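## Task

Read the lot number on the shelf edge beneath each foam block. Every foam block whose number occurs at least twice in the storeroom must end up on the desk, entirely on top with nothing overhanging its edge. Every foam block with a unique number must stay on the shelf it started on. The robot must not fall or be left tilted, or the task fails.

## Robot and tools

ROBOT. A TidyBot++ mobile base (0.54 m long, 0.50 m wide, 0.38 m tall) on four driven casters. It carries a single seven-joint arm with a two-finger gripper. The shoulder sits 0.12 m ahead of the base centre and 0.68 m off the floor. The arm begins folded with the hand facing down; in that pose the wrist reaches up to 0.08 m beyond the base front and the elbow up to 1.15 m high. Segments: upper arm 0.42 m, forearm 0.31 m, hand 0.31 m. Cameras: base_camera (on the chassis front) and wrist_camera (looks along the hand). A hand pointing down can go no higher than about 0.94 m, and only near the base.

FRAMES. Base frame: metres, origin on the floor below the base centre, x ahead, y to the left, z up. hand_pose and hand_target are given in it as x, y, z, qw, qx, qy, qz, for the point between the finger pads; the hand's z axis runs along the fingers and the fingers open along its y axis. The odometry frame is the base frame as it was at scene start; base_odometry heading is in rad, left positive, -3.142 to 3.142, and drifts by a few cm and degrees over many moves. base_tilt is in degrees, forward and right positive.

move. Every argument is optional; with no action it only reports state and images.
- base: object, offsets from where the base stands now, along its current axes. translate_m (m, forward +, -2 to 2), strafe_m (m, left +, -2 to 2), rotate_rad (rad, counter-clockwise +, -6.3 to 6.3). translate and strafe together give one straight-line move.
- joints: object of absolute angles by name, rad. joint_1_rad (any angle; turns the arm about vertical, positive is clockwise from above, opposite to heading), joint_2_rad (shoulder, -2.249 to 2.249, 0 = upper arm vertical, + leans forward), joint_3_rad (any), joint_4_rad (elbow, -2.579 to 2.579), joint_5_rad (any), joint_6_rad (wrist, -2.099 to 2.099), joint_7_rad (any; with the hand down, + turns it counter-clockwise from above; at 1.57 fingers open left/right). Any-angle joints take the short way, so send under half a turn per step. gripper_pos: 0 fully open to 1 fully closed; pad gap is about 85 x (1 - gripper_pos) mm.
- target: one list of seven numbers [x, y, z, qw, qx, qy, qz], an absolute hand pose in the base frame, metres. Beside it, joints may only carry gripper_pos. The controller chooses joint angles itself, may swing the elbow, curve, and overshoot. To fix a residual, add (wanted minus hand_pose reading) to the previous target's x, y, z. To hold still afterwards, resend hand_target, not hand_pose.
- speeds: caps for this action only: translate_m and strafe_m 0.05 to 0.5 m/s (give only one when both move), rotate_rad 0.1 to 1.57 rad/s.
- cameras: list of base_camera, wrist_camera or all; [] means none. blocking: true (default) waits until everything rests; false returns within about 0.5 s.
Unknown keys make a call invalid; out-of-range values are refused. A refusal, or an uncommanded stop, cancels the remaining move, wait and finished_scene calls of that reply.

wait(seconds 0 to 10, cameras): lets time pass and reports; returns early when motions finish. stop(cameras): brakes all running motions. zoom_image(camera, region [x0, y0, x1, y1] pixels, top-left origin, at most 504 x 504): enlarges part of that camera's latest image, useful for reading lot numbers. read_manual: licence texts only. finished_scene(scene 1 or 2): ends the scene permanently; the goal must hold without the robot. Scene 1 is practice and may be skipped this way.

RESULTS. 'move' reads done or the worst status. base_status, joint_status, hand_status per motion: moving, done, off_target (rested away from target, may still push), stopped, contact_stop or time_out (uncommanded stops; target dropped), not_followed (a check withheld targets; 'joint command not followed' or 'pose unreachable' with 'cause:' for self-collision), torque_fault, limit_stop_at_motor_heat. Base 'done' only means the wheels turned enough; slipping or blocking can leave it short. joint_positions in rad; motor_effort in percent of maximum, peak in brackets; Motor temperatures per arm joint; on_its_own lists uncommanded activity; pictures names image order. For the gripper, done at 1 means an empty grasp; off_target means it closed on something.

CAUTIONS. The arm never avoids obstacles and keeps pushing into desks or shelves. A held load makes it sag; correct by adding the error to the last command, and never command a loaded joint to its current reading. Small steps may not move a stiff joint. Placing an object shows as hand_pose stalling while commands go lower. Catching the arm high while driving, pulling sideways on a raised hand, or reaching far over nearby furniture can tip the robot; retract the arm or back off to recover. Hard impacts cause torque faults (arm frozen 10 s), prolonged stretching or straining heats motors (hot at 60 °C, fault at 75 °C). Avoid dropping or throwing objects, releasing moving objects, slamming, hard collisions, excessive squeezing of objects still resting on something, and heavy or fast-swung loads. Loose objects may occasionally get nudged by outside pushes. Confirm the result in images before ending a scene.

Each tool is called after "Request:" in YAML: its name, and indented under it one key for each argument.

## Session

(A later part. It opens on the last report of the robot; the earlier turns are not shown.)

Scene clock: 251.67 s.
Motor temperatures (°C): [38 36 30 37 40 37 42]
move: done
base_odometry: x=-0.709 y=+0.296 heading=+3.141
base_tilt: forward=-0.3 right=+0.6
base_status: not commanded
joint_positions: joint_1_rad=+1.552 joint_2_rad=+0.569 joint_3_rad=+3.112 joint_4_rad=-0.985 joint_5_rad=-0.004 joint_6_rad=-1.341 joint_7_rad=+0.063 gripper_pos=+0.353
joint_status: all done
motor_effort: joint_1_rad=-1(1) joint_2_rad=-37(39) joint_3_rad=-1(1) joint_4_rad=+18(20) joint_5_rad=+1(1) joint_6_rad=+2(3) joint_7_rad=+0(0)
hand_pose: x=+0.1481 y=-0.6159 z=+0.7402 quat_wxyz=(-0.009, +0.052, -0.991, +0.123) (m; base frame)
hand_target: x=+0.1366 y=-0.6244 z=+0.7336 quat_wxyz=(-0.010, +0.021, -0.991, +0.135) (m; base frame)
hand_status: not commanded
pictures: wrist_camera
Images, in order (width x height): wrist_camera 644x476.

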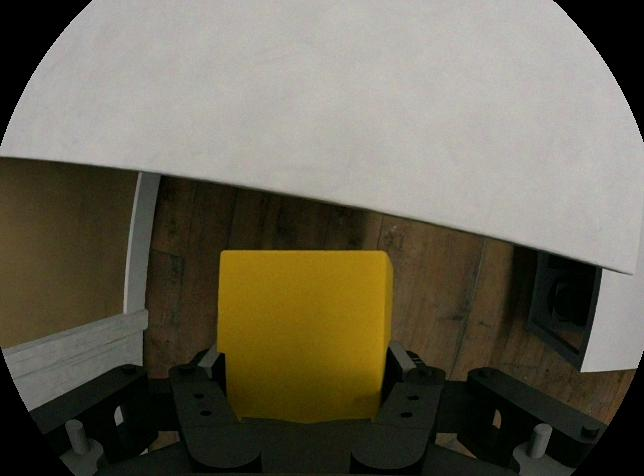

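Request:
move:
  joints: {"joint_2_rad":0.50,"joint_4_rad":-0.46,"joint_6_rad":-1.85}
  cameras: []

Request:
move:
  base: {"translate_m":-0.51}
  cameras: ["wrist_camera"]

Request:
move:
  joints: {"joint_2_rad":0.672,"joint_4_rad":-0.46,"joint_6_rad":-1.73}
  cameras: ["wrist_camera"]

Request:
move:
  joints: {"joint_2_rad":0.585,"joint_4_rad":-0.89,"joint_6_rad":-1.38}
  cameras: []

Request:
move:
  joints: {"joint_2_rad":0.58,"joint_4_rad":-0.94,"joint_6_rad":-1.34}
  cameras: []

Request:
move:
  joints: {"joint_2_rad":0.572,"joint_4_rad":-0.99,"joint_6_rad":-1.305}
  cameras: ["wrist_camera"]

Scene clock: 255.23 s.
Motor temperatures (°C): [38 36 30 37 40 37 42]
move: done
base_odometry: x=-0.709 y=+0.296 heading=+3.141
base_tilt: forward=-0.4 right=+0.6
base_status: not commanded
joint_positions: joint_1_rad=+1.552 joint_2_rad=+0.493 joint_3_rad=+3.112 joint_4_rad=-0.476 joint_5_rad=-0.004 joint_6_rad=-1.798 joint_7_rad=+0.063 gripper_pos=+0.353
joint_status: all done
motor_effort: joint_1_rad=+0(1) joint_2_rad=-32(40) joint_3_rad=+0(1) joint_4_rad=+17(20) joint_5_rad=+1(1) joint_6_rad=+4(4) joint_7_rad=+0(1)
hand_pose: x=+0.1440 y=-0.5712 z=+0.9412 quat_wxyz=(-0.007, +0.053, -0.981, +0.187) (m; base frame)
hand_target: x=+0.1328 y=-0.5601 z=+0.9373 quat_wxyz=(-0.009, +0.023, -0.986, +0.165) (m; base frame)
hand_status: not commanded
pictures: none
No camera images: "cameras" was empty.

Scene clock: 257.63 s.
Motor temperatures (°C): [38 36 30 37 40 37 42]
move: done
base_odometry: x=-0.199 y=+0.296 heading=-3.142
base_tilt: forward=-0.4 right=+0.6
base_status: done
joint_positions: joint_1_rad=+1.568 joint_2_rad=+0.493 joint_3_rad=+3.112 joint_4_rad=-0.476 joint_5_rad=-0.004 joint_6_rad=-1.800 joint_7_rad=+0.063 gripper_pos=+0.353
joint_status: not commanded
motor_effort: joint_1_rad=+0(3) joint_2_rad=-33(34) joint_3_rad=+0(1) joint_4_rad=+16(17) joint_5_rad=+1(2) joint_6_rad=+3(4) joint_7_rad=+0(1)
hand_pose: x=+0.1346 y=-0.5709 z=+0.9410 quat_wxyz=(-0.006, +0.045, -0.982, +0.186) (m; base frame)
hand_target: x=+0.1328 y=-0.5601 z=+0.9373 quat_wxyz=(-0.009, +0.023, -0.986, +0.165) (m; base frame)
hand_status: not commanded
pictures: wrist_camera
Images, in order (width x height): wrist_camera 644x476.

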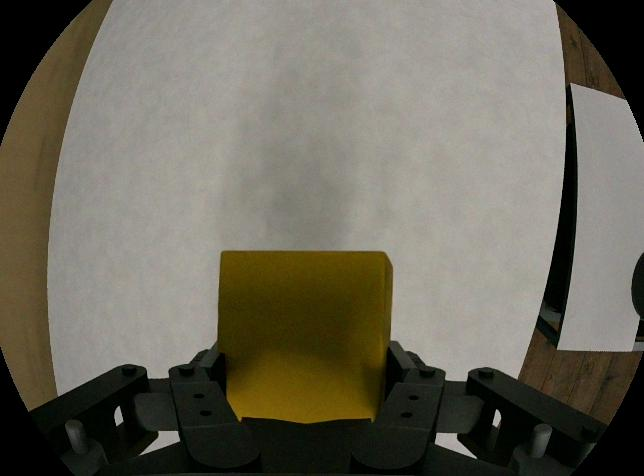

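Scene clock: 259.07 s.
Motor temperatures (°C): [38 36 30 37 40 37 42]
move: done
base_odometry: x=-0.199 y=+0.296 heading=-3.142
base_tilt: forward=-0.4 right=+0.6
base_status: not commanded
joint_positions: joint_1_rad=+1.568 joint_2_rad=+0.662 joint_3_rad=+3.112 joint_4_rad=-0.470 joint_5_rad=-0.004 joint_6_rad=-1.772 joint_7_rad=+0.063 gripper_pos=+0.353
joint_status: all done
motor_effort: joint_1_rad=+0(1) joint_2_rad=-39(44) joint_3_rad=-1(1) joint_4_rad=+17(19) joint_5_rad=+0(1) joint_6_rad=+2(4) joint_7_rad=+0(1)
hand_pose: x=+0.1349 y=-0.6158 z=+0.8454 quat_wxyz=(-0.009, +0.044, -0.992, +0.119) (m; base frame)
hand_target: x=+0.1336 y=-0.6320 z=+0.8458 quat_wxyz=(-0.011, +0.021, -0.990, +0.139) (m; base frame)
hand_status: not commanded
pictures: wrist_camera
Images, in order (width x height): wrist_camera 644x476.

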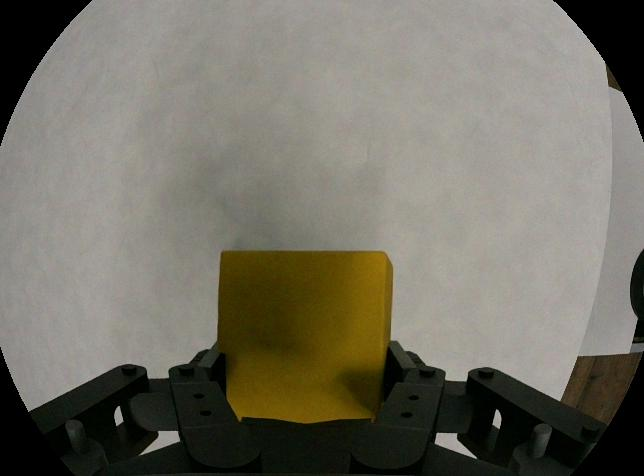

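Scene clock: 260.70 s.
Motor temperatures (°C): [38 36 30 37 40 37 42]
move: done
base_odometry: x=-0.199 y=+0.296 heading=-3.142
base_tilt: forward=-0.3 right=+0.6
base_status: not commanded
joint_positions: joint_1_rad=+1.568 joint_2_rad=+0.587 joint_3_rad=+3.112 joint_4_rad=-0.861 joint_5_rad=-0.004 joint_6_rad=-1.436 joint_7_rad=+0.063 gripper_pos=+0.353
joint_status: all done
motor_effort: joint_1_rad=+0(1) joint_2_rad=-37(40) joint_3_rad=-1(1) joint_4_rad=+18(20) joint_5_rad=+1(1) joint_6_rad=+3(4) joint_7_rad=+0(1)
hand_pose: x=+0.1374 y=-0.6236 z=+0.7697 quat_wxyz=(-0.008, +0.044, -0.991, +0.128) (m; base frame)
hand_target: x=+0.1362 y=-0.6327 z=+0.7644 quat_wxyz=(-0.010, +0.021, -0.989, +0.143) (m; base frame)
hand_status: not commanded
pictures: none
No camera images: "cameras" was empty.

Scene clock: 261.67 s.
Motor temperatures (°C): [38 36 30 37 40 37 42]
move: done
base_odometry: x=-0.199 y=+0.296 heading=-3.142
base_tilt: forward=-0.4 right=+0.6
base_status: not commanded
joint_positions: joint_1_rad=+1.568 joint_2_rad=+0.573 joint_3_rad=+3.112 joint_4_rad=-0.910 joint_5_rad=-0.004 joint_6_rad=-1.391 joint_7_rad=+0.063 gripper_pos=+0.353
joint_status: all done
motor_effort: joint_1_rad=-1(2) joint_2_rad=-37(38) joint_3_rad=-1(1) joint_4_rad=+18(19) joint_5_rad=+1(3) joint_6_rad=+3(3) joint_7_rad=+0(1)
hand_pose: x=+0.1378 y=-0.6229 z=+0.7629 quat_wxyz=(-0.008, +0.044, -0.990, +0.133) (m; base frame)
hand_target: x=+0.1364 y=-0.6305 z=+0.7510 quat_wxyz=(-0.010, +0.021, -0.990, +0.140) (m; base frame)
hand_status: not commanded
pictures: none
No camera images: "cameras" was empty.

Scene clock: 262.40 s.
Motor temperatures (°C): [38 36 30 37 40 37 42]
move: off_target
base_odometry: x=-0.199 y=+0.296 heading=-3.142
base_tilt: forward=-0.4 right=+0.6
base_status: not commanded
joint_positions: joint_1_rad=+1.568 joint_2_rad=+0.554 joint_3_rad=+3.112 joint_4_rad=-0.951 joint_5_rad=-0.004 joint_6_rad=-1.351 joint_7_rad=+0.063 gripper_pos=+0.353
joint_status: joint_4_rad off_target (ended at -0.951, target -0.990); the others done
motor_effort: joint_1_rad=-1(1) joint_2_rad=-33(36) joint_3_rad=-1(1) joint_4_rad=+16(18) joint_5_rad=+0(1) joint_6_rad=+2(3) joint_7_rad=+0(1)
hand_pose: x=+0.1380 y=-0.6222 z=+0.7618 quat_wxyz=(-0.008, +0.044, -0.989, +0.142) (m; base frame)
hand_target: x=+0.1365 y=-0.6260 z=+0.7391 quat_wxyz=(-0.010, +0.021, -0.990, +0.137) (m; base frame)
hand_status: not commanded
pictures: wrist_camera
Images, in order (width x height): wrist_camera 644x476.

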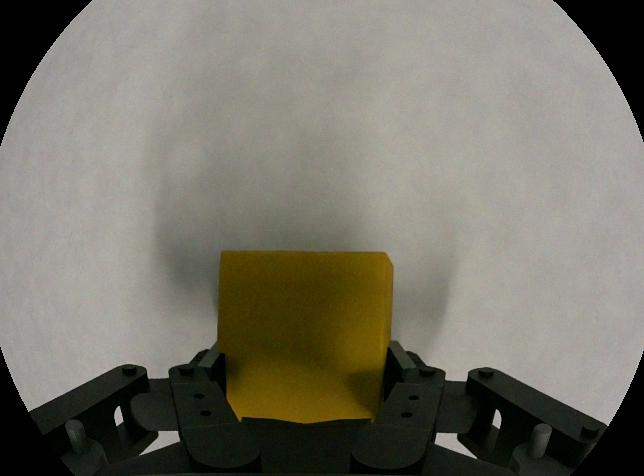

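Request:
move:
  joints: {"gripper_pos":0.3}
  cameras: []

Request:
move:
  joints: {"gripper_pos":0.0}
  cameras: []

Request:
move:
  joints: {"joint_2_rad":0.53,"joint_4_rad":-0.80,"joint_6_rad":-1.5}
  cameras: []

Request:
move:
  joints: {"joint_2_rad":0.1,"joint_4_rad":-0.7,"joint_6_rad":-1.8}
  cameras: ["wrist_camera"]

Request:
move:
  joints: {"joint_1_rad":0.0,"joint_2_rad":-0.374,"joint_4_rad":-2.1,"joint_6_rad":-0.6,"joint_7_rad":1.57}
  base: {"strafe_m":0.42}
  cameras: []

Request:
move:
  base: {"translate_m":1.4}
  cameras: ["wrist_camera"]

Scene clock: 263.43 s.
Motor temperatures (°C): [38 36 30 37 40 37 42]
move: done
base_odometry: x=-0.199 y=+0.296 heading=-3.142
base_tilt: forward=-0.4 right=+0.6
base_status: not commanded
joint_positions: joint_1_rad=+1.568 joint_2_rad=+0.554 joint_3_rad=+3.112 joint_4_rad=-0.953 joint_5_rad=-0.004 joint_6_rad=-1.349 joint_7_rad=+0.063 gripper_pos=+0.299
joint_status: all done
motor_effort: joint_1_rad=+0(1) joint_2_rad=-34(36) joint_3_rad=+0(1) joint_4_rad=+17(18) joint_5_rad=+1(1) joint_6_rad=+2(3) joint_7_rad=+0(0)
hand_pose: x=+0.1380 y=-0.6220 z=+0.7610 quat_wxyz=(-0.008, +0.044, -0.989, +0.142) (m; base frame)
hand_target: x=+0.1365 y=-0.6260 z=+0.7391 quat_wxyz=(-0.010, +0.021, -0.990, +0.137) (m; base frame)
hand_status: not commanded
pictures: none
No camera images: "cameras" was empty.

Scene clock: 264.13 s.
Motor temperatures (°C): [38 36 30 37 40 37 42]
move: done
base_odometry: x=-0.199 y=+0.296 heading=-3.142
base_tilt: forward=-0.4 right=+0.6
base_status: not commanded
joint_positions: joint_1_rad=+1.568 joint_2_rad=+0.554 joint_3_rad=+3.112 joint_4_rad=-0.961 joint_5_rad=-0.004 joint_6_rad=-1.349 joint_7_rad=+0.063 gripper_pos=+0.000
joint_status: all done
motor_effort: joint_1_rad=-1(1) joint_2_rad=-37(38) joint_3_rad=+0(1) joint_4_rad=+18(19) joint_5_rad=+1(1) joint_6_rad=+2(3) joint_7_rad=+0(0)
hand_pose: x=+0.1380 y=-0.6200 z=+0.7581 quat_wxyz=(-0.008, +0.044, -0.989, +0.139) (m; base frame)
hand_target: x=+0.1365 y=-0.6260 z=+0.7391 quat_wxyz=(-0.010, +0.021, -0.990, +0.137) (m; base frame)
hand_status: not commanded
pictures: none
No camera images: "cameras" was empty.

Scene clock: 265.33 s.
Motor temperatures (°C): [38 36 30 37 40 37 42]
move: done
base_odometry: x=-0.199 y=+0.296 heading=-3.142
base_tilt: forward=-0.4 right=+0.6
base_status: not commanded
joint_positions: joint_1_rad=+1.568 joint_2_rad=+0.519 joint_3_rad=+3.112 joint_4_rad=-0.811 joint_5_rad=-0.004 joint_6_rad=-1.450 joint_7_rad=+0.063 gripper_pos=+0.000
joint_status: all done
motor_effort: joint_1_rad=-1(1) joint_2_rad=-36(40) joint_3_rad=-1(1) joint_4_rad=+19(20) joint_5_rad=+1(1) joint_6_rad=+3(4) joint_7_rad=+0(1)
hand_pose: x=+0.1374 y=-0.6237 z=+0.8315 quat_wxyz=(-0.006, +0.044, -0.983, +0.180) (m; base frame)
hand_target: x=+0.1354 y=-0.6129 z=+0.8238 quat_wxyz=(-0.010, +0.022, -0.988, +0.155) (m; base frame)
hand_status: not commanded
pictures: none
No camera images: "cameras" was empty.

Scene clock: 267.13 s.
Motor temperatures (°C): [38 36 30 37 40 37 42]
move: done
base_odometry: x=-0.199 y=+0.296 heading=+3.142
base_tilt: forward=-0.4 right=+0.6
base_status: not commanded
joint_positions: joint_1_rad=+1.568 joint_2_rad=+0.088 joint_3_rad=+3.112 joint_4_rad=-0.709 joint_5_rad=-0.004 joint_6_rad=-1.749 joint_7_rad=+0.063 gripper_pos=+0.000
joint_status: all done
motor_effort: joint_1_rad=+0(1) joint_2_rad=-18(39) joint_3_rad=+0(1) joint_4_rad=+15(20) joint_5_rad=+1(1) joint_6_rad=+5(6) joint_7_rad=+0(1)
hand_pose: x=+0.1349 y=-0.4358 z=+1.0628 quat_wxyz=(+0.001, +0.046, -0.955, +0.293) (m; base frame)
hand_target: x=+0.1333 y=-0.4274 z=+1.0528 quat_wxyz=(-0.005, +0.025, -0.963, +0.268) (m; base frame)
hand_status: not commanded
pictures: wrist_camera
Images, in order (width x height): wrist_camera 644x476.

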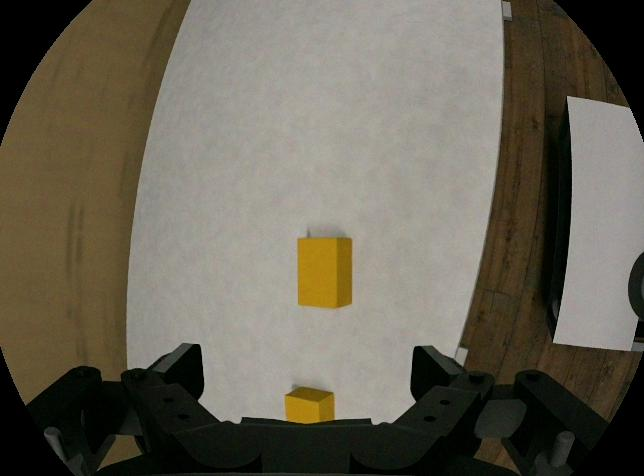

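Scene clock: 270.27 s.
Motor temperatures (°C): [38 36 30 37 40 37 42]
move: done
base_odometry: x=-0.199 y=-0.124 heading=-3.141
base_tilt: forward=-0.4 right=+0.6
base_status: done
joint_positions: joint_1_rad=+0.019 joint_2_rad=-0.359 joint_3_rad=+3.111 joint_4_rad=-2.069 joint_5_rad=-0.004 joint_6_rad=-0.656 joint_7_rad=+1.525 gripper_pos=+0.000
joint_status: all done
motor_effort: joint_1_rad=-1(3) joint_2_rad=-7(22) joint_3_rad=+1(3) joint_4_rad=+20(22) joint_5_rad=+1(2) joint_6_rad=+6(7) joint_7_rad=+0(1)
hand_pose: x=+0.4998 y=+0.0073 z=+0.8095 quat_wxyz=(-0.007, +0.926, -0.016, +0.378) (m; base frame)
hand_target: x=+0.5020 y=+0.0138 z=+0.8113 quat_wxyz=(-0.003, +0.918, +0.013, +0.397) (m; base frame)
hand_status: not commanded
pictures: none
No camera images: "cameras" was empty.

Scene clock: 274.43 s.
Motor temperatures (°C): [38 36 30 37 40 37 42]
move: done
base_odometry: x=-1.599 y=-0.126 heading=-3.140
base_tilt: forward=-0.3 right=+0.6
base_status: done
joint_positions: joint_1_rad=+0.018 joint_2_rad=-0.369 joint_3_rad=+3.111 joint_4_rad=-2.071 joint_5_rad=-0.004 joint_6_rad=-0.651 joint_7_rad=+1.527 gripper_pos=+0.000
joint_status: not commanded
motor_effort: joint_1_rad=-1(1) joint_2_rad=-7(10) joint_3_rad=+1(1) joint_4_rad=+21(22) joint_5_rad=+1(1) joint_6_rad=+6(7) joint_7_rad=+0(1)
hand_pose: x=+0.4994 y=+0.0074 z=+0.8136 quat_wxyz=(-0.007, +0.923, -0.015, +0.384) (m; base frame)
hand_target: x=+0.5020 y=+0.0138 z=+0.8113 quat_wxyz=(-0.003, +0.918, +0.013, +0.397) (m; base frame)
hand_status: not commanded
pictures: wrist_camera
Images, in order (width x height): wrist_camera 644x476.

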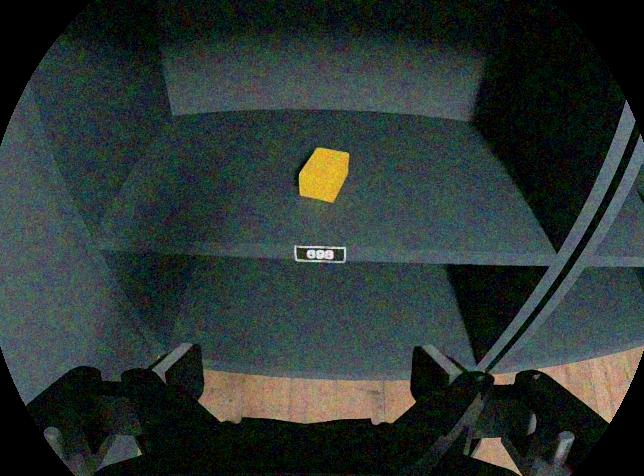

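Request:
zoom_image:
  camera: "wrist_camera"
  region: [280, 235, 360, 275]

Scaled by 6.300.

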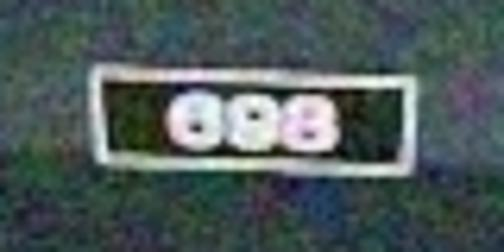

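Request:
move:
  joints: {"joint_6_rad":-0.9}
  base: {"translate_m":0.3}
  cameras: ["wrist_camera"]

Request:
zoom_image:
  camera: "wrist_camera"
  region: [260, 250, 400, 350]

Scene clock: 276.60 s.
Motor temperatures (°C): [38 36 30 37 40 37 42]
move: done
base_odometry: x=-1.899 y=-0.126 heading=-3.140
base_tilt: forward=-0.4 right=+0.6
base_status: done
joint_positions: joint_1_rad=+0.018 joint_2_rad=-0.370 joint_3_rad=+3.111 joint_4_rad=-2.084 joint_5_rad=-0.004 joint_6_rad=-0.888 joint_7_rad=+1.527 gripper_pos=+0.000
joint_status: all done
motor_effort: joint_1_rad=-1(1) joint_2_rad=-6(9) joint_3_rad=+1(1) joint_4_rad=+20(22) joint_5_rad=+1(1) joint_6_rad=+5(7) joint_7_rad=+0(1)
hand_pose: x=+0.4376 y=+0.0065 z=+0.7621 quat_wxyz=(-0.004, +0.964, -0.016, +0.267) (m; base frame)
hand_target: x=+0.4288 y=+0.0115 z=+0.7539 quat_wxyz=(+0.000, +0.967, +0.013, +0.255) (m; base frame)
hand_status: not commanded
pictures: wrist_camera
Images, in order (width x height): wrist_camera 644x476.

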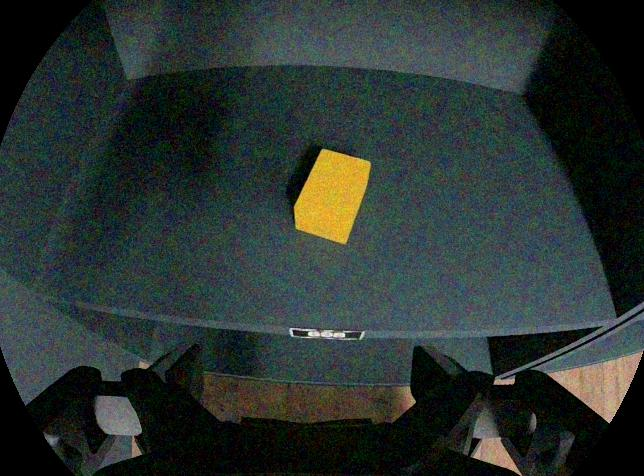

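Scaled by 3.600.

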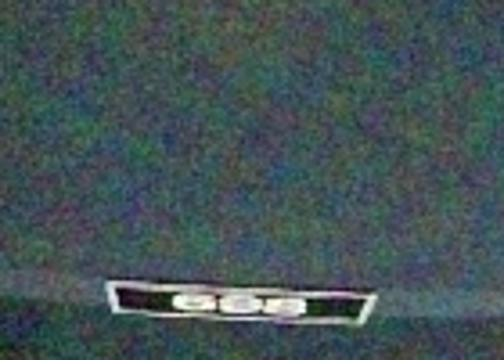

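Request:
move:
  base: {"translate_m":-0.45}
  cameras: []

Request:
move:
  joints: {"joint_2_rad":0.8,"joint_4_rad":-2.49,"joint_6_rad":1.6}
  cameras: ["wrist_camera"]

Request:
zoom_image:
  camera: "wrist_camera"
  region: [250, 150, 410, 350]

Scene clock: 281.13 s.
Motor temperatures (°C): [38 36 30 37 40 37 42]
move: done
base_odometry: x=-1.449 y=-0.126 heading=-3.141
base_tilt: forward=-0.4 right=+0.6
base_status: done
joint_positions: joint_1_rad=+0.016 joint_2_rad=-0.377 joint_3_rad=+3.111 joint_4_rad=-2.084 joint_5_rad=-0.004 joint_6_rad=-0.888 joint_7_rad=+1.527 gripper_pos=+0.000
joint_status: not commanded
motor_effort: joint_1_rad=-1(1) joint_2_rad=-6(9) joint_3_rad=+1(2) joint_4_rad=+19(21) joint_5_rad=+1(1) joint_6_rad=+5(6) joint_7_rad=+0(1)
hand_pose: x=+0.4371 y=+0.0072 z=+0.7642 quat_wxyz=(-0.004, +0.963, -0.014, +0.270) (m; base frame)
hand_target: x=+0.4288 y=+0.0115 z=+0.7539 quat_wxyz=(+0.000, +0.967, +0.013, +0.255) (m; base frame)
hand_status: not commanded
pictures: none
No camera images: "cameras" was empty.

Scene clock: 284.47 s.
Motor temperatures (°C): [38 36 30 37 40 37 42]
move: done
base_odometry: x=-1.449 y=-0.126 heading=-3.140
base_tilt: forward=-0.3 right=+0.6
base_status: not commanded
joint_positions: joint_1_rad=+0.016 joint_2_rad=+0.773 joint_3_rad=+3.111 joint_4_rad=-2.464 joint_5_rad=-0.004 joint_6_rad=+1.542 joint_7_rad=+1.527 gripper_pos=+0.000
joint_status: all done
motor_effort: joint_1_rad=+0(1) joint_2_rad=-28(31) joint_3_rad=-1(1) joint_4_rad=+4(20) joint_5_rad=+1(1) joint_6_rad=+9(10) joint_7_rad=+0(1)
hand_pose: x=+0.6914 y=+0.0044 z=+0.6315 quat_wxyz=(-0.023, +0.750, -0.023, +0.661) (m; base frame)
hand_target: x=+0.6831 y=+0.0124 z=+0.6274 quat_wxyz=(-0.013, +0.748, -0.001, +0.664) (m; base frame)
hand_status: not commanded
pictures: wrist_camera
Images, in order (width x height): wrist_camera 644x476.

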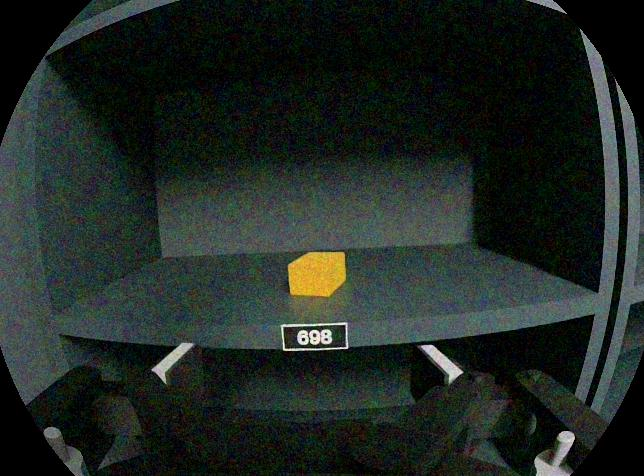

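Scaled by 2.520.

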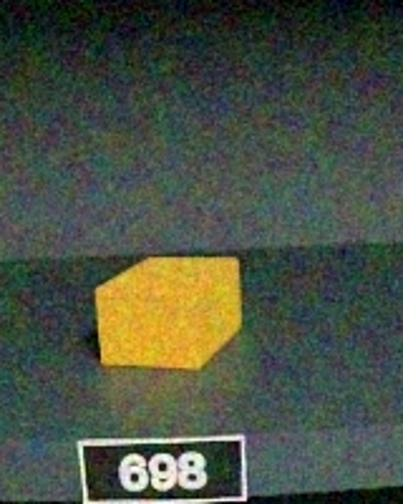

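Request:
move:
  joints: {"joint_2_rad":-0.085,"joint_4_rad":-2.133,"joint_6_rad":-0.49,"joint_7_rad":1.37}
  base: {"strafe_m":-0.02}
  cameras: []

Request:
move:
  base: {"translate_m":0.47}
  speeds: {"translate_m":0.25}
  cameras: ["wrist_camera"]

Scene clock: 288.30 s.
Motor temperatures (°C): [38 36 30 37 40 37 42]
move: done
base_odometry: x=-1.448 y=-0.106 heading=-3.141
base_tilt: forward=-0.3 right=+0.6
base_status: done
joint_positions: joint_1_rad=+0.008 joint_2_rad=-0.081 joint_3_rad=+3.112 joint_4_rad=-2.149 joint_5_rad=-0.004 joint_6_rad=-0.438 joint_7_rad=+1.414 gripper_pos=+0.000
joint_status: all done
motor_effort: joint_1_rad=+0(3) joint_2_rad=-15(31) joint_3_rad=+0(2) joint_4_rad=+18(19) joint_5_rad=+1(2) joint_6_rad=+5(10) joint_7_rad=+0(1)
hand_pose: x=+0.5455 y=+0.0113 z=+0.7006 quat_wxyz=(-0.028, +0.948, -0.066, +0.311) (m; base frame)
hand_target: x=+0.5386 y=+0.0141 z=+0.7003 quat_wxyz=(-0.034, +0.951, -0.083, +0.295) (m; base frame)
hand_status: not commanded
pictures: none
No camera images: "cameras" was empty.

Scene clock: 291.07 s.
Motor temperatures (°C): [38 36 30 37 40 37 42]
move: done
base_odometry: x=-1.919 y=-0.106 heading=-3.141
base_tilt: forward=-0.3 right=+0.6
base_status: done
joint_positions: joint_1_rad=+0.008 joint_2_rad=-0.084 joint_3_rad=+3.112 joint_4_rad=-2.145 joint_5_rad=-0.004 joint_6_rad=-0.443 joint_7_rad=+1.413 gripper_pos=+0.000
joint_status: not commanded
motor_effort: joint_1_rad=+0(1) joint_2_rad=-14(16) joint_3_rad=+0(1) joint_4_rad=+18(20) joint_5_rad=+1(1) joint_6_rad=+5(6) joint_7_rad=-1(1)
hand_pose: x=+0.5458 y=+0.0113 z=+0.7030 quat_wxyz=(-0.028, +0.947, -0.066, +0.312) (m; base frame)
hand_target: x=+0.5386 y=+0.0141 z=+0.7003 quat_wxyz=(-0.034, +0.951, -0.083, +0.295) (m; base frame)
hand_status: not commanded
pictures: wrist_camera
Images, in order (width x height): wrist_camera 644x476.

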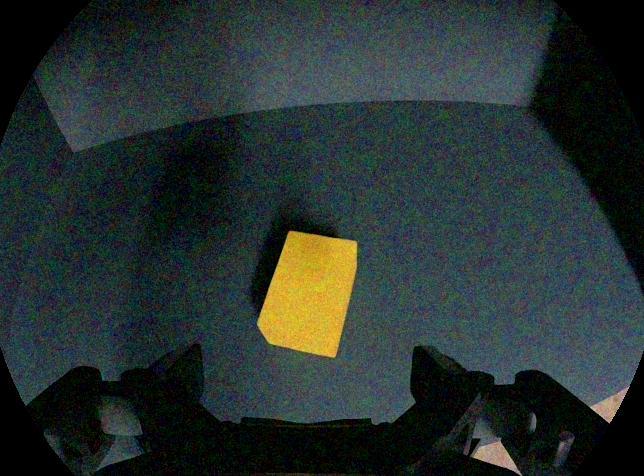

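Request:
move:
  joints: {"joint_2_rad":0.13,"joint_4_rad":-2.14,"joint_6_rad":-0.29,"joint_7_rad":1.2}
  cameras: ["wrist_camera"]

Scene clock: 292.67 s.
Motor temperatures (°C): [38 36 30 37 40 37 42]
move: done
base_odometry: x=-1.919 y=-0.106 heading=-3.141
base_tilt: forward=-0.3 right=+0.6
base_status: not commanded
joint_positions: joint_1_rad=+0.008 joint_2_rad=+0.114 joint_3_rad=+3.112 joint_4_rad=-2.145 joint_5_rad=-0.004 joint_6_rad=-0.344 joint_7_rad=+1.246 gripper_pos=+0.000
joint_status: all done
motor_effort: joint_1_rad=-1(1) joint_2_rad=-20(22) joint_3_rad=+0(1) joint_4_rad=+15(19) joint_5_rad=+1(1) joint_6_rad=+4(6) joint_7_rad=+0(1)
hand_pose: x=+0.5689 y=+0.0117 z=+0.6329 quat_wxyz=(-0.049, +0.953, -0.148, +0.262) (m; base frame)
hand_target: x=+0.5846 y=+0.0153 z=+0.6367 quat_wxyz=(-0.060, +0.944, -0.165, +0.280) (m; base frame)
hand_status: not commanded
pictures: wrist_camera
Images, in order (width x height): wrist_camera 644x476.

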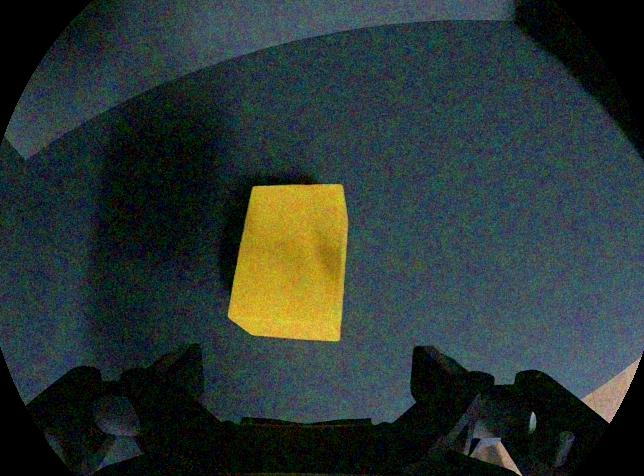

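Request:
move:
  joints: {"joint_1_rad":-0.033,"joint_2_rad":0.25,"joint_4_rad":-2.14,"joint_6_rad":-0.17,"joint_7_rad":1.17}
  cameras: ["wrist_camera"]

Scene clock: 294.20 s.
Motor temperatures (°C): [37 36 30 37 40 37 42]
move: done
base_odometry: x=-1.918 y=-0.106 heading=-3.141
base_tilt: forward=-0.3 right=+0.6
base_status: not commanded
joint_positions: joint_1_rad=-0.015 joint_2_rad=+0.234 joint_3_rad=+3.112 joint_4_rad=-2.145 joint_5_rad=-0.004 joint_6_rad=-0.225 joint_7_rad=+1.214 gripper_pos=+0.000
joint_status: all done
motor_effort: joint_1_rad=+0(2) joint_2_rad=-22(24) joint_3_rad=+0(0) joint_4_rad=+14(16) joint_5_rad=+1(1) joint_6_rad=+5(7) joint_7_rad=-1(1)
hand_pose: x=+0.5922 y=+0.0233 z=+0.5966 quat_wxyz=(-0.057, +0.952, -0.153, +0.259) (m; base frame)
hand_target: x=+0.6074 y=+0.0320 z=+0.5998 quat_wxyz=(-0.070, +0.944, -0.165, +0.278) (m; base frame)
hand_status: not commanded
pictures: wrist_camera
Images, in order (width x height): wrist_camera 644x476.

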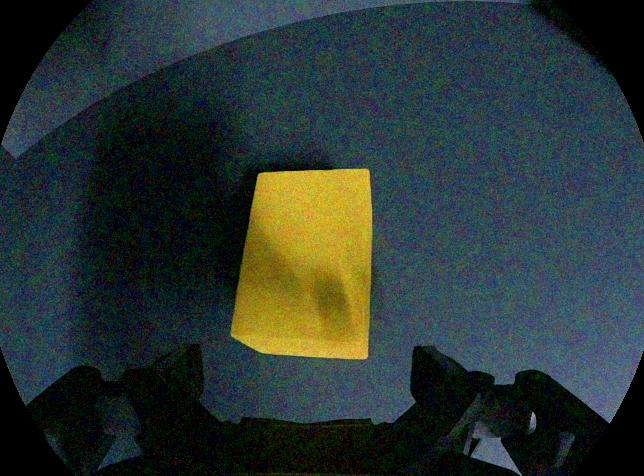

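Request:
move:
  joints: {"joint_2_rad":0.36,"joint_4_rad":-2.12,"joint_6_rad":-0.07}
  cameras: ["wrist_camera"]

Scene clock: 295.60 s.
Motor temperatures (°C): [37 36 30 37 40 37 42]
move: done
base_odometry: x=-1.918 y=-0.106 heading=-3.141
base_tilt: forward=-0.3 right=+0.6
base_status: not commanded
joint_positions: joint_1_rad=-0.015 joint_2_rad=+0.342 joint_3_rad=+3.112 joint_4_rad=-2.137 joint_5_rad=-0.004 joint_6_rad=-0.125 joint_7_rad=+1.213 gripper_pos=+0.000
joint_status: all done
motor_effort: joint_1_rad=+0(1) joint_2_rad=-24(27) joint_3_rad=+0(1) joint_4_rad=+13(15) joint_5_rad=+1(1) joint_6_rad=+5(6) joint_7_rad=+0(0)
hand_pose: x=+0.6120 y=+0.0242 z=+0.5630 quat_wxyz=(-0.058, +0.952, -0.154, +0.259) (m; base frame)
hand_target: x=+0.6326 y=+0.0335 z=+0.5694 quat_wxyz=(-0.072, +0.942, -0.166, +0.283) (m; base frame)
hand_status: not commanded
pictures: wrist_camera
Images, in order (width x height): wrist_camera 644x476.

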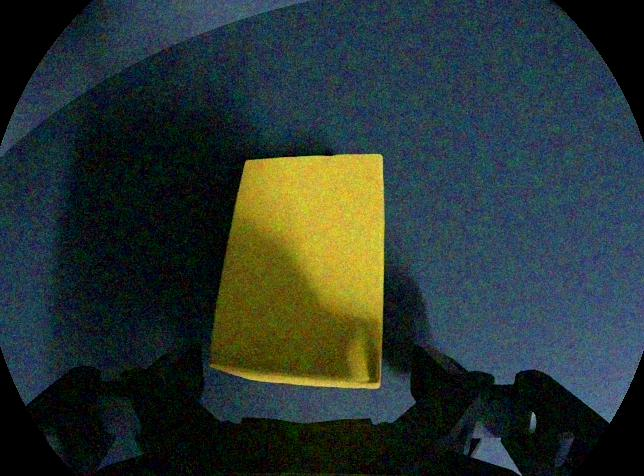

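Request:
move:
  joints: {"joint_1_rad":-0.045,"joint_2_rad":0.418,"joint_4_rad":-1.99,"joint_6_rad":-0.14}
  cameras: ["wrist_camera"]

Scene clock: 296.80 s.
Motor temperatures (°C): [37 36 30 37 40 37 42]
move: done
base_odometry: x=-1.918 y=-0.106 heading=-3.141
base_tilt: forward=-0.3 right=+0.6
base_status: not commanded
joint_positions: joint_1_rad=-0.026 joint_2_rad=+0.389 joint_3_rad=+3.112 joint_4_rad=-2.002 joint_5_rad=-0.004 joint_6_rad=-0.124 joint_7_rad=+1.213 gripper_pos=+0.000
joint_status: all done
motor_effort: joint_1_rad=+0(1) joint_2_rad=-27(29) joint_3_rad=+0(1) joint_4_rad=+14(15) joint_5_rad=+1(1) joint_6_rad=+5(6) joint_7_rad=+0(1)
hand_pose: x=+0.6742 y=+0.0321 z=+0.5894 quat_wxyz=(-0.069, +0.940, -0.148, +0.300) (m; base frame)
hand_target: x=+0.6725 y=+0.0424 z=+0.5751 quat_wxyz=(-0.075, +0.943, -0.160, +0.283) (m; base frame)
hand_status: not commanded
pictures: wrist_camera
Images, in order (width x height): wrist_camera 644x476.

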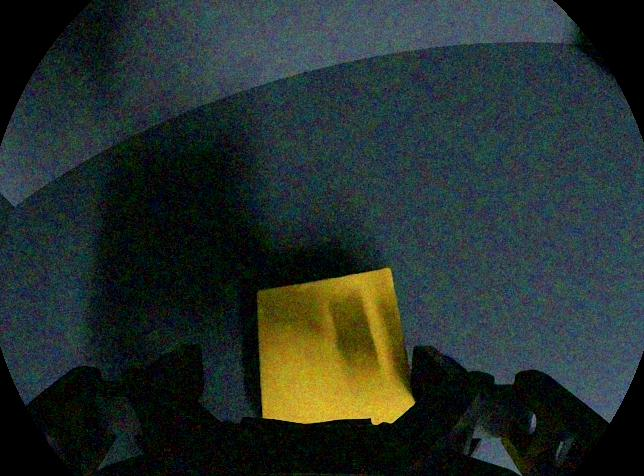

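Request:
move:
  joints: {"joint_1_rad":-0.018,"joint_6_rad":-0.12,"joint_4_rad":-1.99,"joint_2_rad":0.40}
  cameras: []

Request:
move:
  joints: {"joint_2_rad":0.43,"joint_4_rad":-2.05,"joint_6_rad":-0.13}
  cameras: ["wrist_camera"]

Scene clock: 297.60 s.
Motor temperatures (°C): [37 36 30 37 40 37 42]
move: done
base_odometry: x=-1.918 y=-0.106 heading=-3.141
base_tilt: forward=-0.3 right=+0.6
base_status: not commanded
joint_positions: joint_1_rad=-0.021 joint_2_rad=+0.388 joint_3_rad=+3.112 joint_4_rad=-2.002 joint_5_rad=-0.004 joint_6_rad=-0.124 joint_7_rad=+1.213 gripper_pos=+0.000
joint_status: all done
motor_effort: joint_1_rad=-1(2) joint_2_rad=-28(29) joint_3_rad=+0(1) joint_4_rad=+14(15) joint_5_rad=+1(1) joint_6_rad=+6(6) joint_7_rad=+0(0)
hand_pose: x=+0.6743 y=+0.0294 z=+0.5895 quat_wxyz=(-0.068, +0.939, -0.150, +0.301) (m; base frame)
hand_target: x=+0.6803 y=+0.0276 z=+0.5887 quat_wxyz=(-0.075, +0.935, -0.172, +0.302) (m; base frame)
hand_status: not commanded
pictures: none
No camera images: "cameras" was empty.

Scene clock: 298.43 s.
Motor temperatures (°C): [37 36 30 37 40 37 42]
move: done
base_odometry: x=-1.918 y=-0.106 heading=-3.141
base_tilt: forward=-0.3 right=+0.6
base_status: not commanded
joint_positions: joint_1_rad=-0.021 joint_2_rad=+0.407 joint_3_rad=+3.112 joint_4_rad=-2.032 joint_5_rad=-0.004 joint_6_rad=-0.124 joint_7_rad=+1.213 gripper_pos=+0.000
joint_status: all done
motor_effort: joint_1_rad=+0(1) joint_2_rad=-28(29) joint_3_rad=-1(1) joint_4_rad=+14(16) joint_5_rad=+1(1) joint_6_rad=+5(6) joint_7_rad=+0(0)
hand_pose: x=+0.6576 y=+0.0288 z=+0.5679 quat_wxyz=(-0.064, +0.946, -0.152, +0.278) (m; base frame)
hand_target: x=+0.6444 y=+0.0264 z=+0.5481 quat_wxyz=(-0.064, +0.949, -0.175, +0.255) (m; base frame)
hand_status: not commanded
pictures: wrist_camera
Images, in order (width x height): wrist_camera 644x476.

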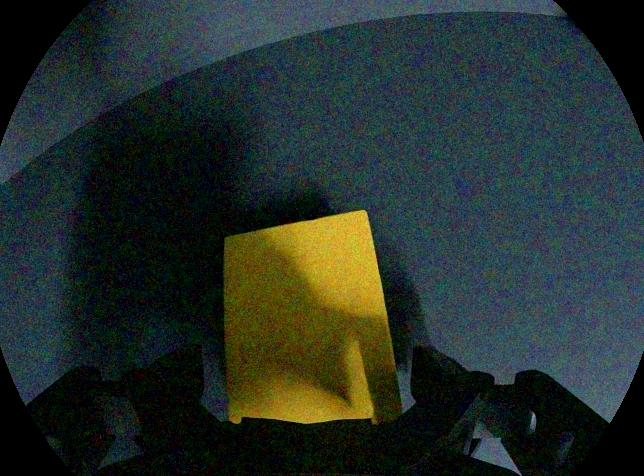

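Request:
move:
  joints: {"joint_7_rad":1.28}
  cameras: []

Request:
move:
  joints: {"gripper_pos":0.3}
  cameras: []

Request:
move:
  joints: {"gripper_pos":0.46}
  cameras: ["wrist_camera"]

Request:
move:
  joints: {"joint_2_rad":0.34,"joint_4_rad":-1.98,"joint_6_rad":-0.2}
  cameras: ["wrist_camera"]

Scene clock: 299.40 s.
Motor temperatures (°C): [37 36 30 37 40 37 42]
move: done
base_odometry: x=-1.918 y=-0.106 heading=-3.141
base_tilt: forward=-0.3 right=+0.6
base_status: not commanded
joint_positions: joint_1_rad=-0.021 joint_2_rad=+0.407 joint_3_rad=+3.112 joint_4_rad=-2.032 joint_5_rad=-0.004 joint_6_rad=-0.124 joint_7_rad=+1.280 gripper_pos=+0.000
joint_status: all done
motor_effort: joint_1_rad=-1(1) joint_2_rad=-28(29) joint_3_rad=-1(1) joint_4_rad=+14(15) joint_5_rad=+1(1) joint_6_rad=+5(6) joint_7_rad=+0(1)
hand_pose: x=+0.6576 y=+0.0288 z=+0.5679 quat_wxyz=(-0.055, +0.951, -0.120, +0.280) (m; base frame)
hand_target: x=+0.6444 y=+0.0264 z=+0.5481 quat_wxyz=(-0.050, +0.957, -0.122, +0.258) (m; base frame)
hand_status: not commanded
pictures: none
No camera images: "cameras" was empty.

Scene clock: 300.13 s.
Motor temperatures (°C): [37 36 30 37 40 37 42]
move: done
base_odometry: x=-1.918 y=-0.106 heading=-3.141
base_tilt: forward=-0.3 right=+0.6
base_status: not commanded
joint_positions: joint_1_rad=-0.021 joint_2_rad=+0.406 joint_3_rad=+3.112 joint_4_rad=-2.032 joint_5_rad=-0.004 joint_6_rad=-0.124 joint_7_rad=+1.280 gripper_pos=+0.298
joint_status: all done
motor_effort: joint_1_rad=+0(1) joint_2_rad=-26(28) joint_3_rad=+0(1) joint_4_rad=+12(15) joint_5_rad=+1(1) joint_6_rad=+4(6) joint_7_rad=+0(1)
hand_pose: x=+0.6578 y=+0.0288 z=+0.5685 quat_wxyz=(-0.055, +0.951, -0.120, +0.280) (m; base frame)
hand_target: x=+0.6444 y=+0.0264 z=+0.5481 quat_wxyz=(-0.050, +0.957, -0.122, +0.258) (m; base frame)
hand_status: not commanded
pictures: none
No camera images: "cameras" was empty.

Scene clock: 300.73 s.
Motor temperatures (°C): [37 36 30 37 40 37 42]
move: off_target
base_odometry: x=-1.918 y=-0.106 heading=-3.141
base_tilt: forward=-0.3 right=+0.6
base_status: not commanded
joint_positions: joint_1_rad=-0.021 joint_2_rad=+0.403 joint_3_rad=+3.112 joint_4_rad=-2.032 joint_5_rad=-0.004 joint_6_rad=-0.124 joint_7_rad=+1.280 gripper_pos=+0.385
joint_status: gripper_pos off_target (ended at +0.385, target +0.460)
motor_effort: joint_1_rad=+0(1) joint_2_rad=-25(26) joint_3_rad=+0(1) joint_4_rad=+13(13) joint_5_rad=+0(1) joint_6_rad=+4(5) joint_7_rad=+0(1)
hand_pose: x=+0.6580 y=+0.0288 z=+0.5699 quat_wxyz=(-0.055, +0.950, -0.120, +0.282) (m; base frame)
hand_target: x=+0.6444 y=+0.0264 z=+0.5481 quat_wxyz=(-0.050, +0.957, -0.122, +0.258) (m; base frame)
hand_status: not commanded
pictures: wrist_camera
Images, in order (width x height): wrist_camera 644x476.

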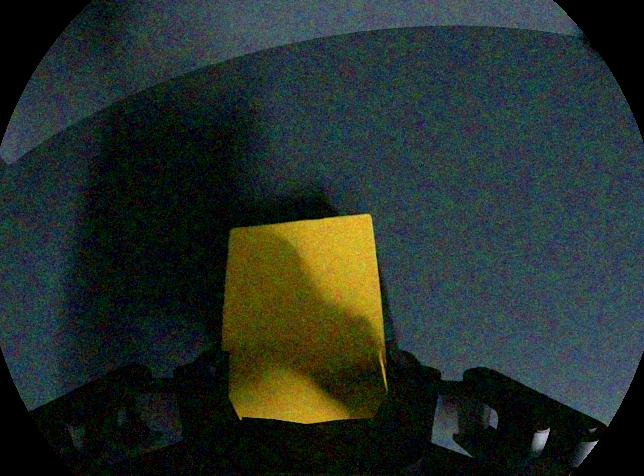

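Scene clock: 301.70 s.
Motor temperatures (°C): [37 36 30 37 40 37 42]
move: done
base_odometry: x=-1.918 y=-0.106 heading=-3.141
base_tilt: forward=-0.3 right=+0.6
base_status: not commanded
joint_positions: joint_1_rad=-0.021 joint_2_rad=+0.337 joint_3_rad=+3.112 joint_4_rad=-1.991 joint_5_rad=-0.004 joint_6_rad=-0.161 joint_7_rad=+1.280 gripper_pos=+0.385
joint_status: all done
motor_effort: joint_1_rad=+0(1) joint_2_rad=-27(30) joint_3_rad=+0(1) joint_4_rad=+16(17) joint_5_rad=+1(1) joint_6_rad=+6(7) joint_7_rad=+0(1)
hand_pose: x=+0.6747 y=+0.0294 z=+0.6162 quat_wxyz=(-0.060, +0.940, -0.118, +0.315) (m; base frame)
hand_target: x=+0.6698 y=+0.0272 z=+0.6115 quat_wxyz=(-0.057, +0.944, -0.120, +0.301) (m; base frame)
hand_status: not commanded
pictures: wrist_camera
Images, in order (width x height): wrist_camera 644x476.

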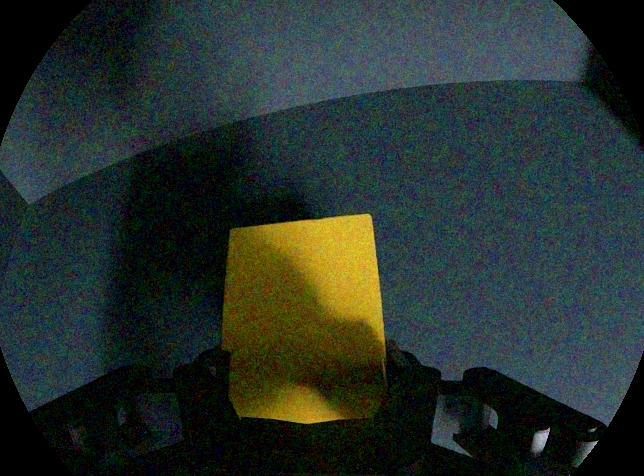

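Request:
move:
  base: {"translate_m":-2.0}
  cameras: []

Request:
move:
  joints: {"joint_2_rad":0.0,"joint_4_rad":-1.1,"joint_6_rad":-1.4}
  cameras: []

Request:
move:
  joints: {"joint_1_rad":1.57}
  base: {"strafe_m":-0.4}
  cameras: ["wrist_camera"]

Request:
move:
  joints: {"joint_2_rad":0.333,"joint_4_rad":-1.099,"joint_6_rad":-1.128}
  cameras: ["wrist_camera"]

Request:
move:
  joints: {"joint_2_rad":0.337,"joint_4_rad":-1.35,"joint_6_rad":-0.873}
  cameras: ["wrist_camera"]

Scene clock: 307.63 s.
Motor temperatures (°C): [37 36 30 37 40 37 42]
move: done
base_odometry: x=+0.082 y=-0.104 heading=-3.141
base_tilt: forward=-0.3 right=+0.6
base_status: done
joint_positions: joint_1_rad=-0.021 joint_2_rad=+0.334 joint_3_rad=+3.112 joint_4_rad=-1.987 joint_5_rad=-0.004 joint_6_rad=-0.162 joint_7_rad=+1.280 gripper_pos=+0.385
joint_status: not commanded
motor_effort: joint_1_rad=+0(3) joint_2_rad=-28(30) joint_3_rad=+0(2) joint_4_rad=+16(18) joint_5_rad=+1(1) joint_6_rad=+6(7) joint_7_rad=+0(1)
hand_pose: x=+0.6764 y=+0.0294 z=+0.6190 quat_wxyz=(-0.060, +0.939, -0.118, +0.318) (m; base frame)
hand_target: x=+0.6698 y=+0.0272 z=+0.6115 quat_wxyz=(-0.057, +0.944, -0.120, +0.301) (m; base frame)
hand_status: not commanded
pictures: none
No camera images: "cameras" was empty.

Scene clock: 310.20 s.
Motor temperatures (°C): [37 36 30 37 40 37 42]
move: done
base_odometry: x=+0.082 y=-0.104 heading=-3.141
base_tilt: forward=-0.3 right=+0.6
base_status: not commanded
joint_positions: joint_1_rad=-0.021 joint_2_rad=+0.002 joint_3_rad=+3.112 joint_4_rad=-1.115 joint_5_rad=-0.004 joint_6_rad=-1.349 joint_7_rad=+1.280 gripper_pos=+0.385
joint_status: all done
motor_effort: joint_1_rad=-1(1) joint_2_rad=-18(30) joint_3_rad=+0(0) joint_4_rad=+19(22) joint_5_rad=+1(1) joint_6_rad=+6(7) joint_7_rad=+0(1)
hand_pose: x=+0.5960 y=+0.0268 z=+0.9973 quat_wxyz=(-0.058, +0.937, -0.113, +0.326) (m; base frame)
hand_target: x=+0.5845 y=+0.0246 z=+0.9958 quat_wxyz=(-0.055, +0.942, -0.115, +0.310) (m; base frame)
hand_status: not commanded
pictures: none
No camera images: "cameras" was empty.

Scene clock: 313.00 s.
Motor temperatures (°C): [37 36 30 37 40 37 42]
move: done
base_odometry: x=+0.082 y=+0.296 heading=+3.141
base_tilt: forward=-0.3 right=+0.6
base_status: done
joint_positions: joint_1_rad=+1.553 joint_2_rad=+0.002 joint_3_rad=+3.112 joint_4_rad=-1.115 joint_5_rad=-0.004 joint_6_rad=-1.353 joint_7_rad=+1.280 gripper_pos=+0.385
joint_status: all done
motor_effort: joint_1_rad=+0(3) joint_2_rad=-19(22) joint_3_rad=+0(3) joint_4_rad=+19(20) joint_5_rad=+1(2) joint_6_rad=+6(6) joint_7_rad=+0(1)
hand_pose: x=+0.1444 y=-0.4761 z=+0.9972 quat_wxyz=(+0.189, +0.582, -0.743, +0.271) (m; base frame)
hand_target: x=+0.1356 y=-0.4658 z=+0.9958 quat_wxyz=(+0.183, +0.578, -0.752, +0.257) (m; base frame)
hand_status: not commanded
pictures: wrist_camera
Images, in order (width x height): wrist_camera 644x476.

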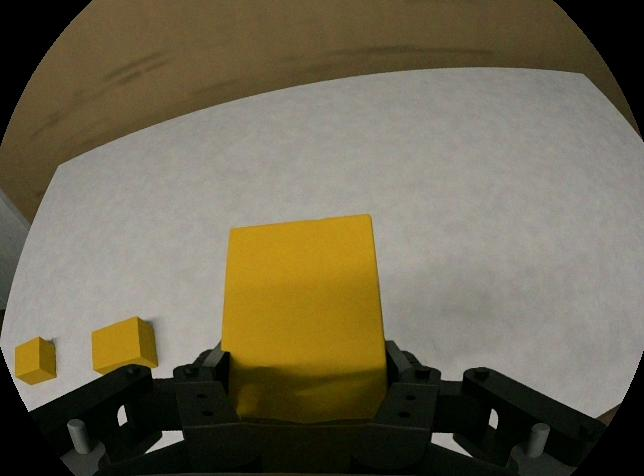

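Scene clock: 314.63 s.
Motor temperatures (°C): [37 36 30 37 40 37 42]
move: done
base_odometry: x=+0.082 y=+0.296 heading=+3.141
base_tilt: forward=-0.3 right=+0.6
base_status: not commanded
joint_positions: joint_1_rad=+1.553 joint_2_rad=+0.325 joint_3_rad=+3.112 joint_4_rad=-1.110 joint_5_rad=-0.004 joint_6_rad=-1.183 joint_7_rad=+1.280 gripper_pos=+0.385
joint_status: all done
motor_effort: joint_1_rad=-1(1) joint_2_rad=-31(35) joint_3_rad=+0(1) joint_4_rad=+20(22) joint_5_rad=+1(1) joint_6_rad=+4(6) joint_7_rad=+0(1)
hand_pose: x=+0.1478 y=-0.6004 z=+0.8541 quat_wxyz=(+0.144, +0.593, -0.762, +0.215) (m; base frame)
hand_target: x=+0.1373 y=-0.6193 z=+0.8631 quat_wxyz=(+0.163, +0.581, -0.761, +0.236) (m; base frame)
hand_status: not commanded
pictures: wrist_camera
Images, in order (width x height): wrist_camera 644x476.

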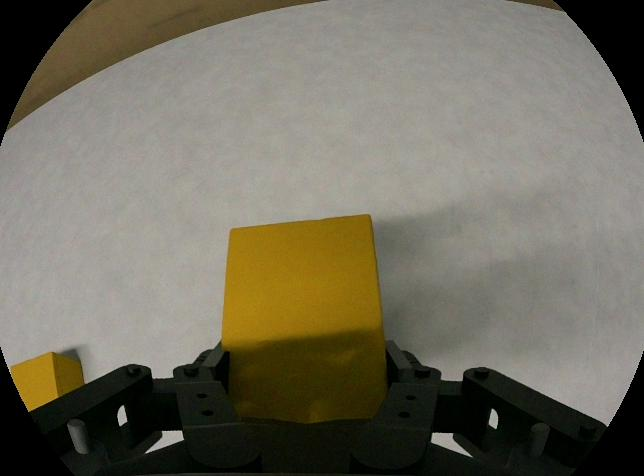

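Scene clock: 316.20 s.
Motor temperatures (°C): [37 36 30 37 40 37 42]
move: done
base_odometry: x=+0.082 y=+0.296 heading=+3.141
base_tilt: forward=-0.4 right=+0.6
base_status: not commanded
joint_positions: joint_1_rad=+1.553 joint_2_rad=+0.325 joint_3_rad=+3.112 joint_4_rad=-1.323 joint_5_rad=-0.004 joint_6_rad=-0.930 joint_7_rad=+1.280 gripper_pos=+0.385
joint_status: all done
motor_effort: joint_1_rad=+0(1) joint_2_rad=-31(33) joint_3_rad=+0(1) joint_4_rad=+20(22) joint_5_rad=+1(1) joint_6_rad=+5(7) joint_7_rad=+0(1)
hand_pose: x=+0.1487 y=-0.6132 z=+0.7936 quat_wxyz=(+0.156, +0.589, -0.758, +0.231) (m; base frame)
hand_target: x=+0.1379 y=-0.6218 z=+0.7826 quat_wxyz=(+0.163, +0.581, -0.762, +0.236) (m; base frame)
hand_status: not commanded
pictures: wrist_camera
Images, in order (width x height): wrist_camera 644x476.

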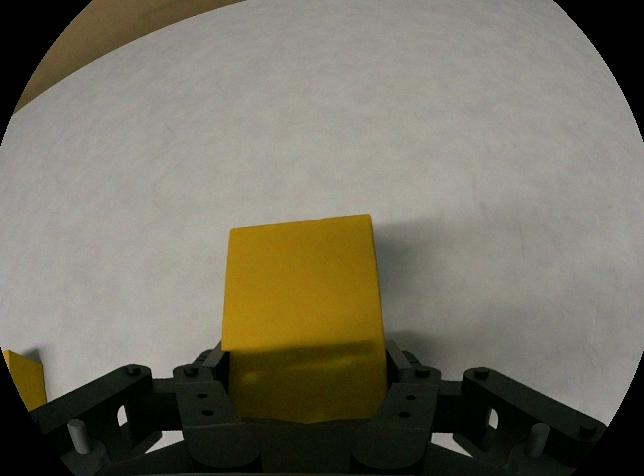

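Request:
move:
  joints: {"joint_2_rad":0.342,"joint_4_rad":-1.40,"joint_6_rad":-0.82}
  cameras: []

Request:
move:
  joints: {"joint_2_rad":0.342,"joint_4_rad":-1.44,"joint_6_rad":-0.78}
  cameras: []

Request:
move:
  joints: {"joint_2_rad":0.342,"joint_4_rad":-1.48,"joint_6_rad":-0.74}
  cameras: ["wrist_camera"]

Scene clock: 317.17 s.
Motor temperatures (°C): [37 36 30 37 40 37 42]
move: done
base_odometry: x=+0.082 y=+0.296 heading=+3.141
base_tilt: forward=-0.3 right=+0.6
base_status: not commanded
joint_positions: joint_1_rad=+1.553 joint_2_rad=+0.326 joint_3_rad=+3.112 joint_4_rad=-1.375 joint_5_rad=-0.004 joint_6_rad=-0.873 joint_7_rad=+1.280 gripper_pos=+0.385
joint_status: all done
motor_effort: joint_1_rad=-1(1) joint_2_rad=-30(32) joint_3_rad=-1(1) joint_4_rad=+20(21) joint_5_rad=+0(1) joint_6_rad=+6(6) joint_7_rad=+0(0)
hand_pose: x=+0.1488 y=-0.6127 z=+0.7774 quat_wxyz=(+0.157, +0.589, -0.758, +0.232) (m; base frame)
hand_target: x=+0.1380 y=-0.6208 z=+0.7644 quat_wxyz=(+0.162, +0.581, -0.762, +0.236) (m; base frame)
hand_status: not commanded
pictures: none
No camera images: "cameras" was empty.

Scene clock: 317.87 s.
Motor temperatures (°C): [37 36 30 37 40 37 42]
move: done
base_odometry: x=+0.082 y=+0.296 heading=+3.141
base_tilt: forward=-0.4 right=+0.6
base_status: not commanded
joint_positions: joint_1_rad=+1.553 joint_2_rad=+0.326 joint_3_rad=+3.112 joint_4_rad=-1.415 joint_5_rad=-0.004 joint_6_rad=-0.832 joint_7_rad=+1.280 gripper_pos=+0.385
joint_status: all done
motor_effort: joint_1_rad=+0(1) joint_2_rad=-31(32) joint_3_rad=+0(1) joint_4_rad=+20(21) joint_5_rad=+1(1) joint_6_rad=+6(6) joint_7_rad=+0(1)
hand_pose: x=+0.1488 y=-0.6111 z=+0.7648 quat_wxyz=(+0.157, +0.589, -0.758, +0.233) (m; base frame)
hand_target: x=+0.1380 y=-0.6184 z=+0.7521 quat_wxyz=(+0.162, +0.581, -0.762, +0.235) (m; base frame)
hand_status: not commanded
pictures: none
No camera images: "cameras" was empty.

Scene clock: 318.57 s.
Motor temperatures (°C): [37 36 30 37 40 37 42]
move: done
base_odometry: x=+0.082 y=+0.296 heading=+3.141
base_tilt: forward=-0.4 right=+0.6
base_status: not commanded
joint_positions: joint_1_rad=+1.553 joint_2_rad=+0.323 joint_3_rad=+3.112 joint_4_rad=-1.448 joint_5_rad=-0.004 joint_6_rad=-0.792 joint_7_rad=+1.280 gripper_pos=+0.385
joint_status: all done
motor_effort: joint_1_rad=+0(1) joint_2_rad=-30(31) joint_3_rad=+0(1) joint_4_rad=+20(22) joint_5_rad=+1(1) joint_6_rad=+5(6) joint_7_rad=+0(1)
hand_pose: x=+0.1489 y=-0.6109 z=+0.7578 quat_wxyz=(+0.160, +0.588, -0.757, +0.237) (m; base frame)
hand_target: x=+0.1380 y=-0.6155 z=+0.7398 quat_wxyz=(+0.162, +0.581, -0.762, +0.235) (m; base frame)
hand_status: not commanded
pictures: wrist_camera
Images, in order (width x height): wrist_camera 644x476.

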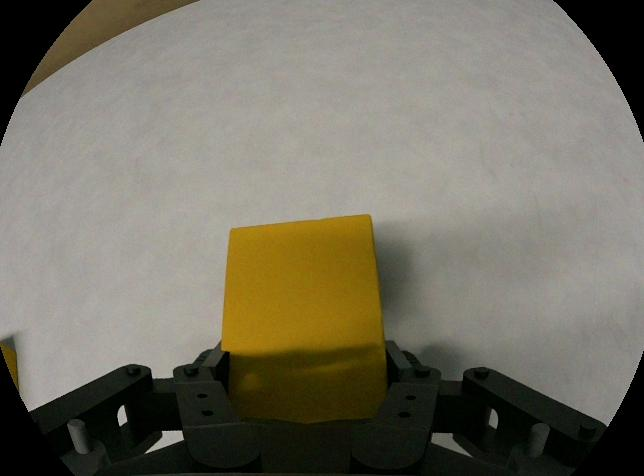

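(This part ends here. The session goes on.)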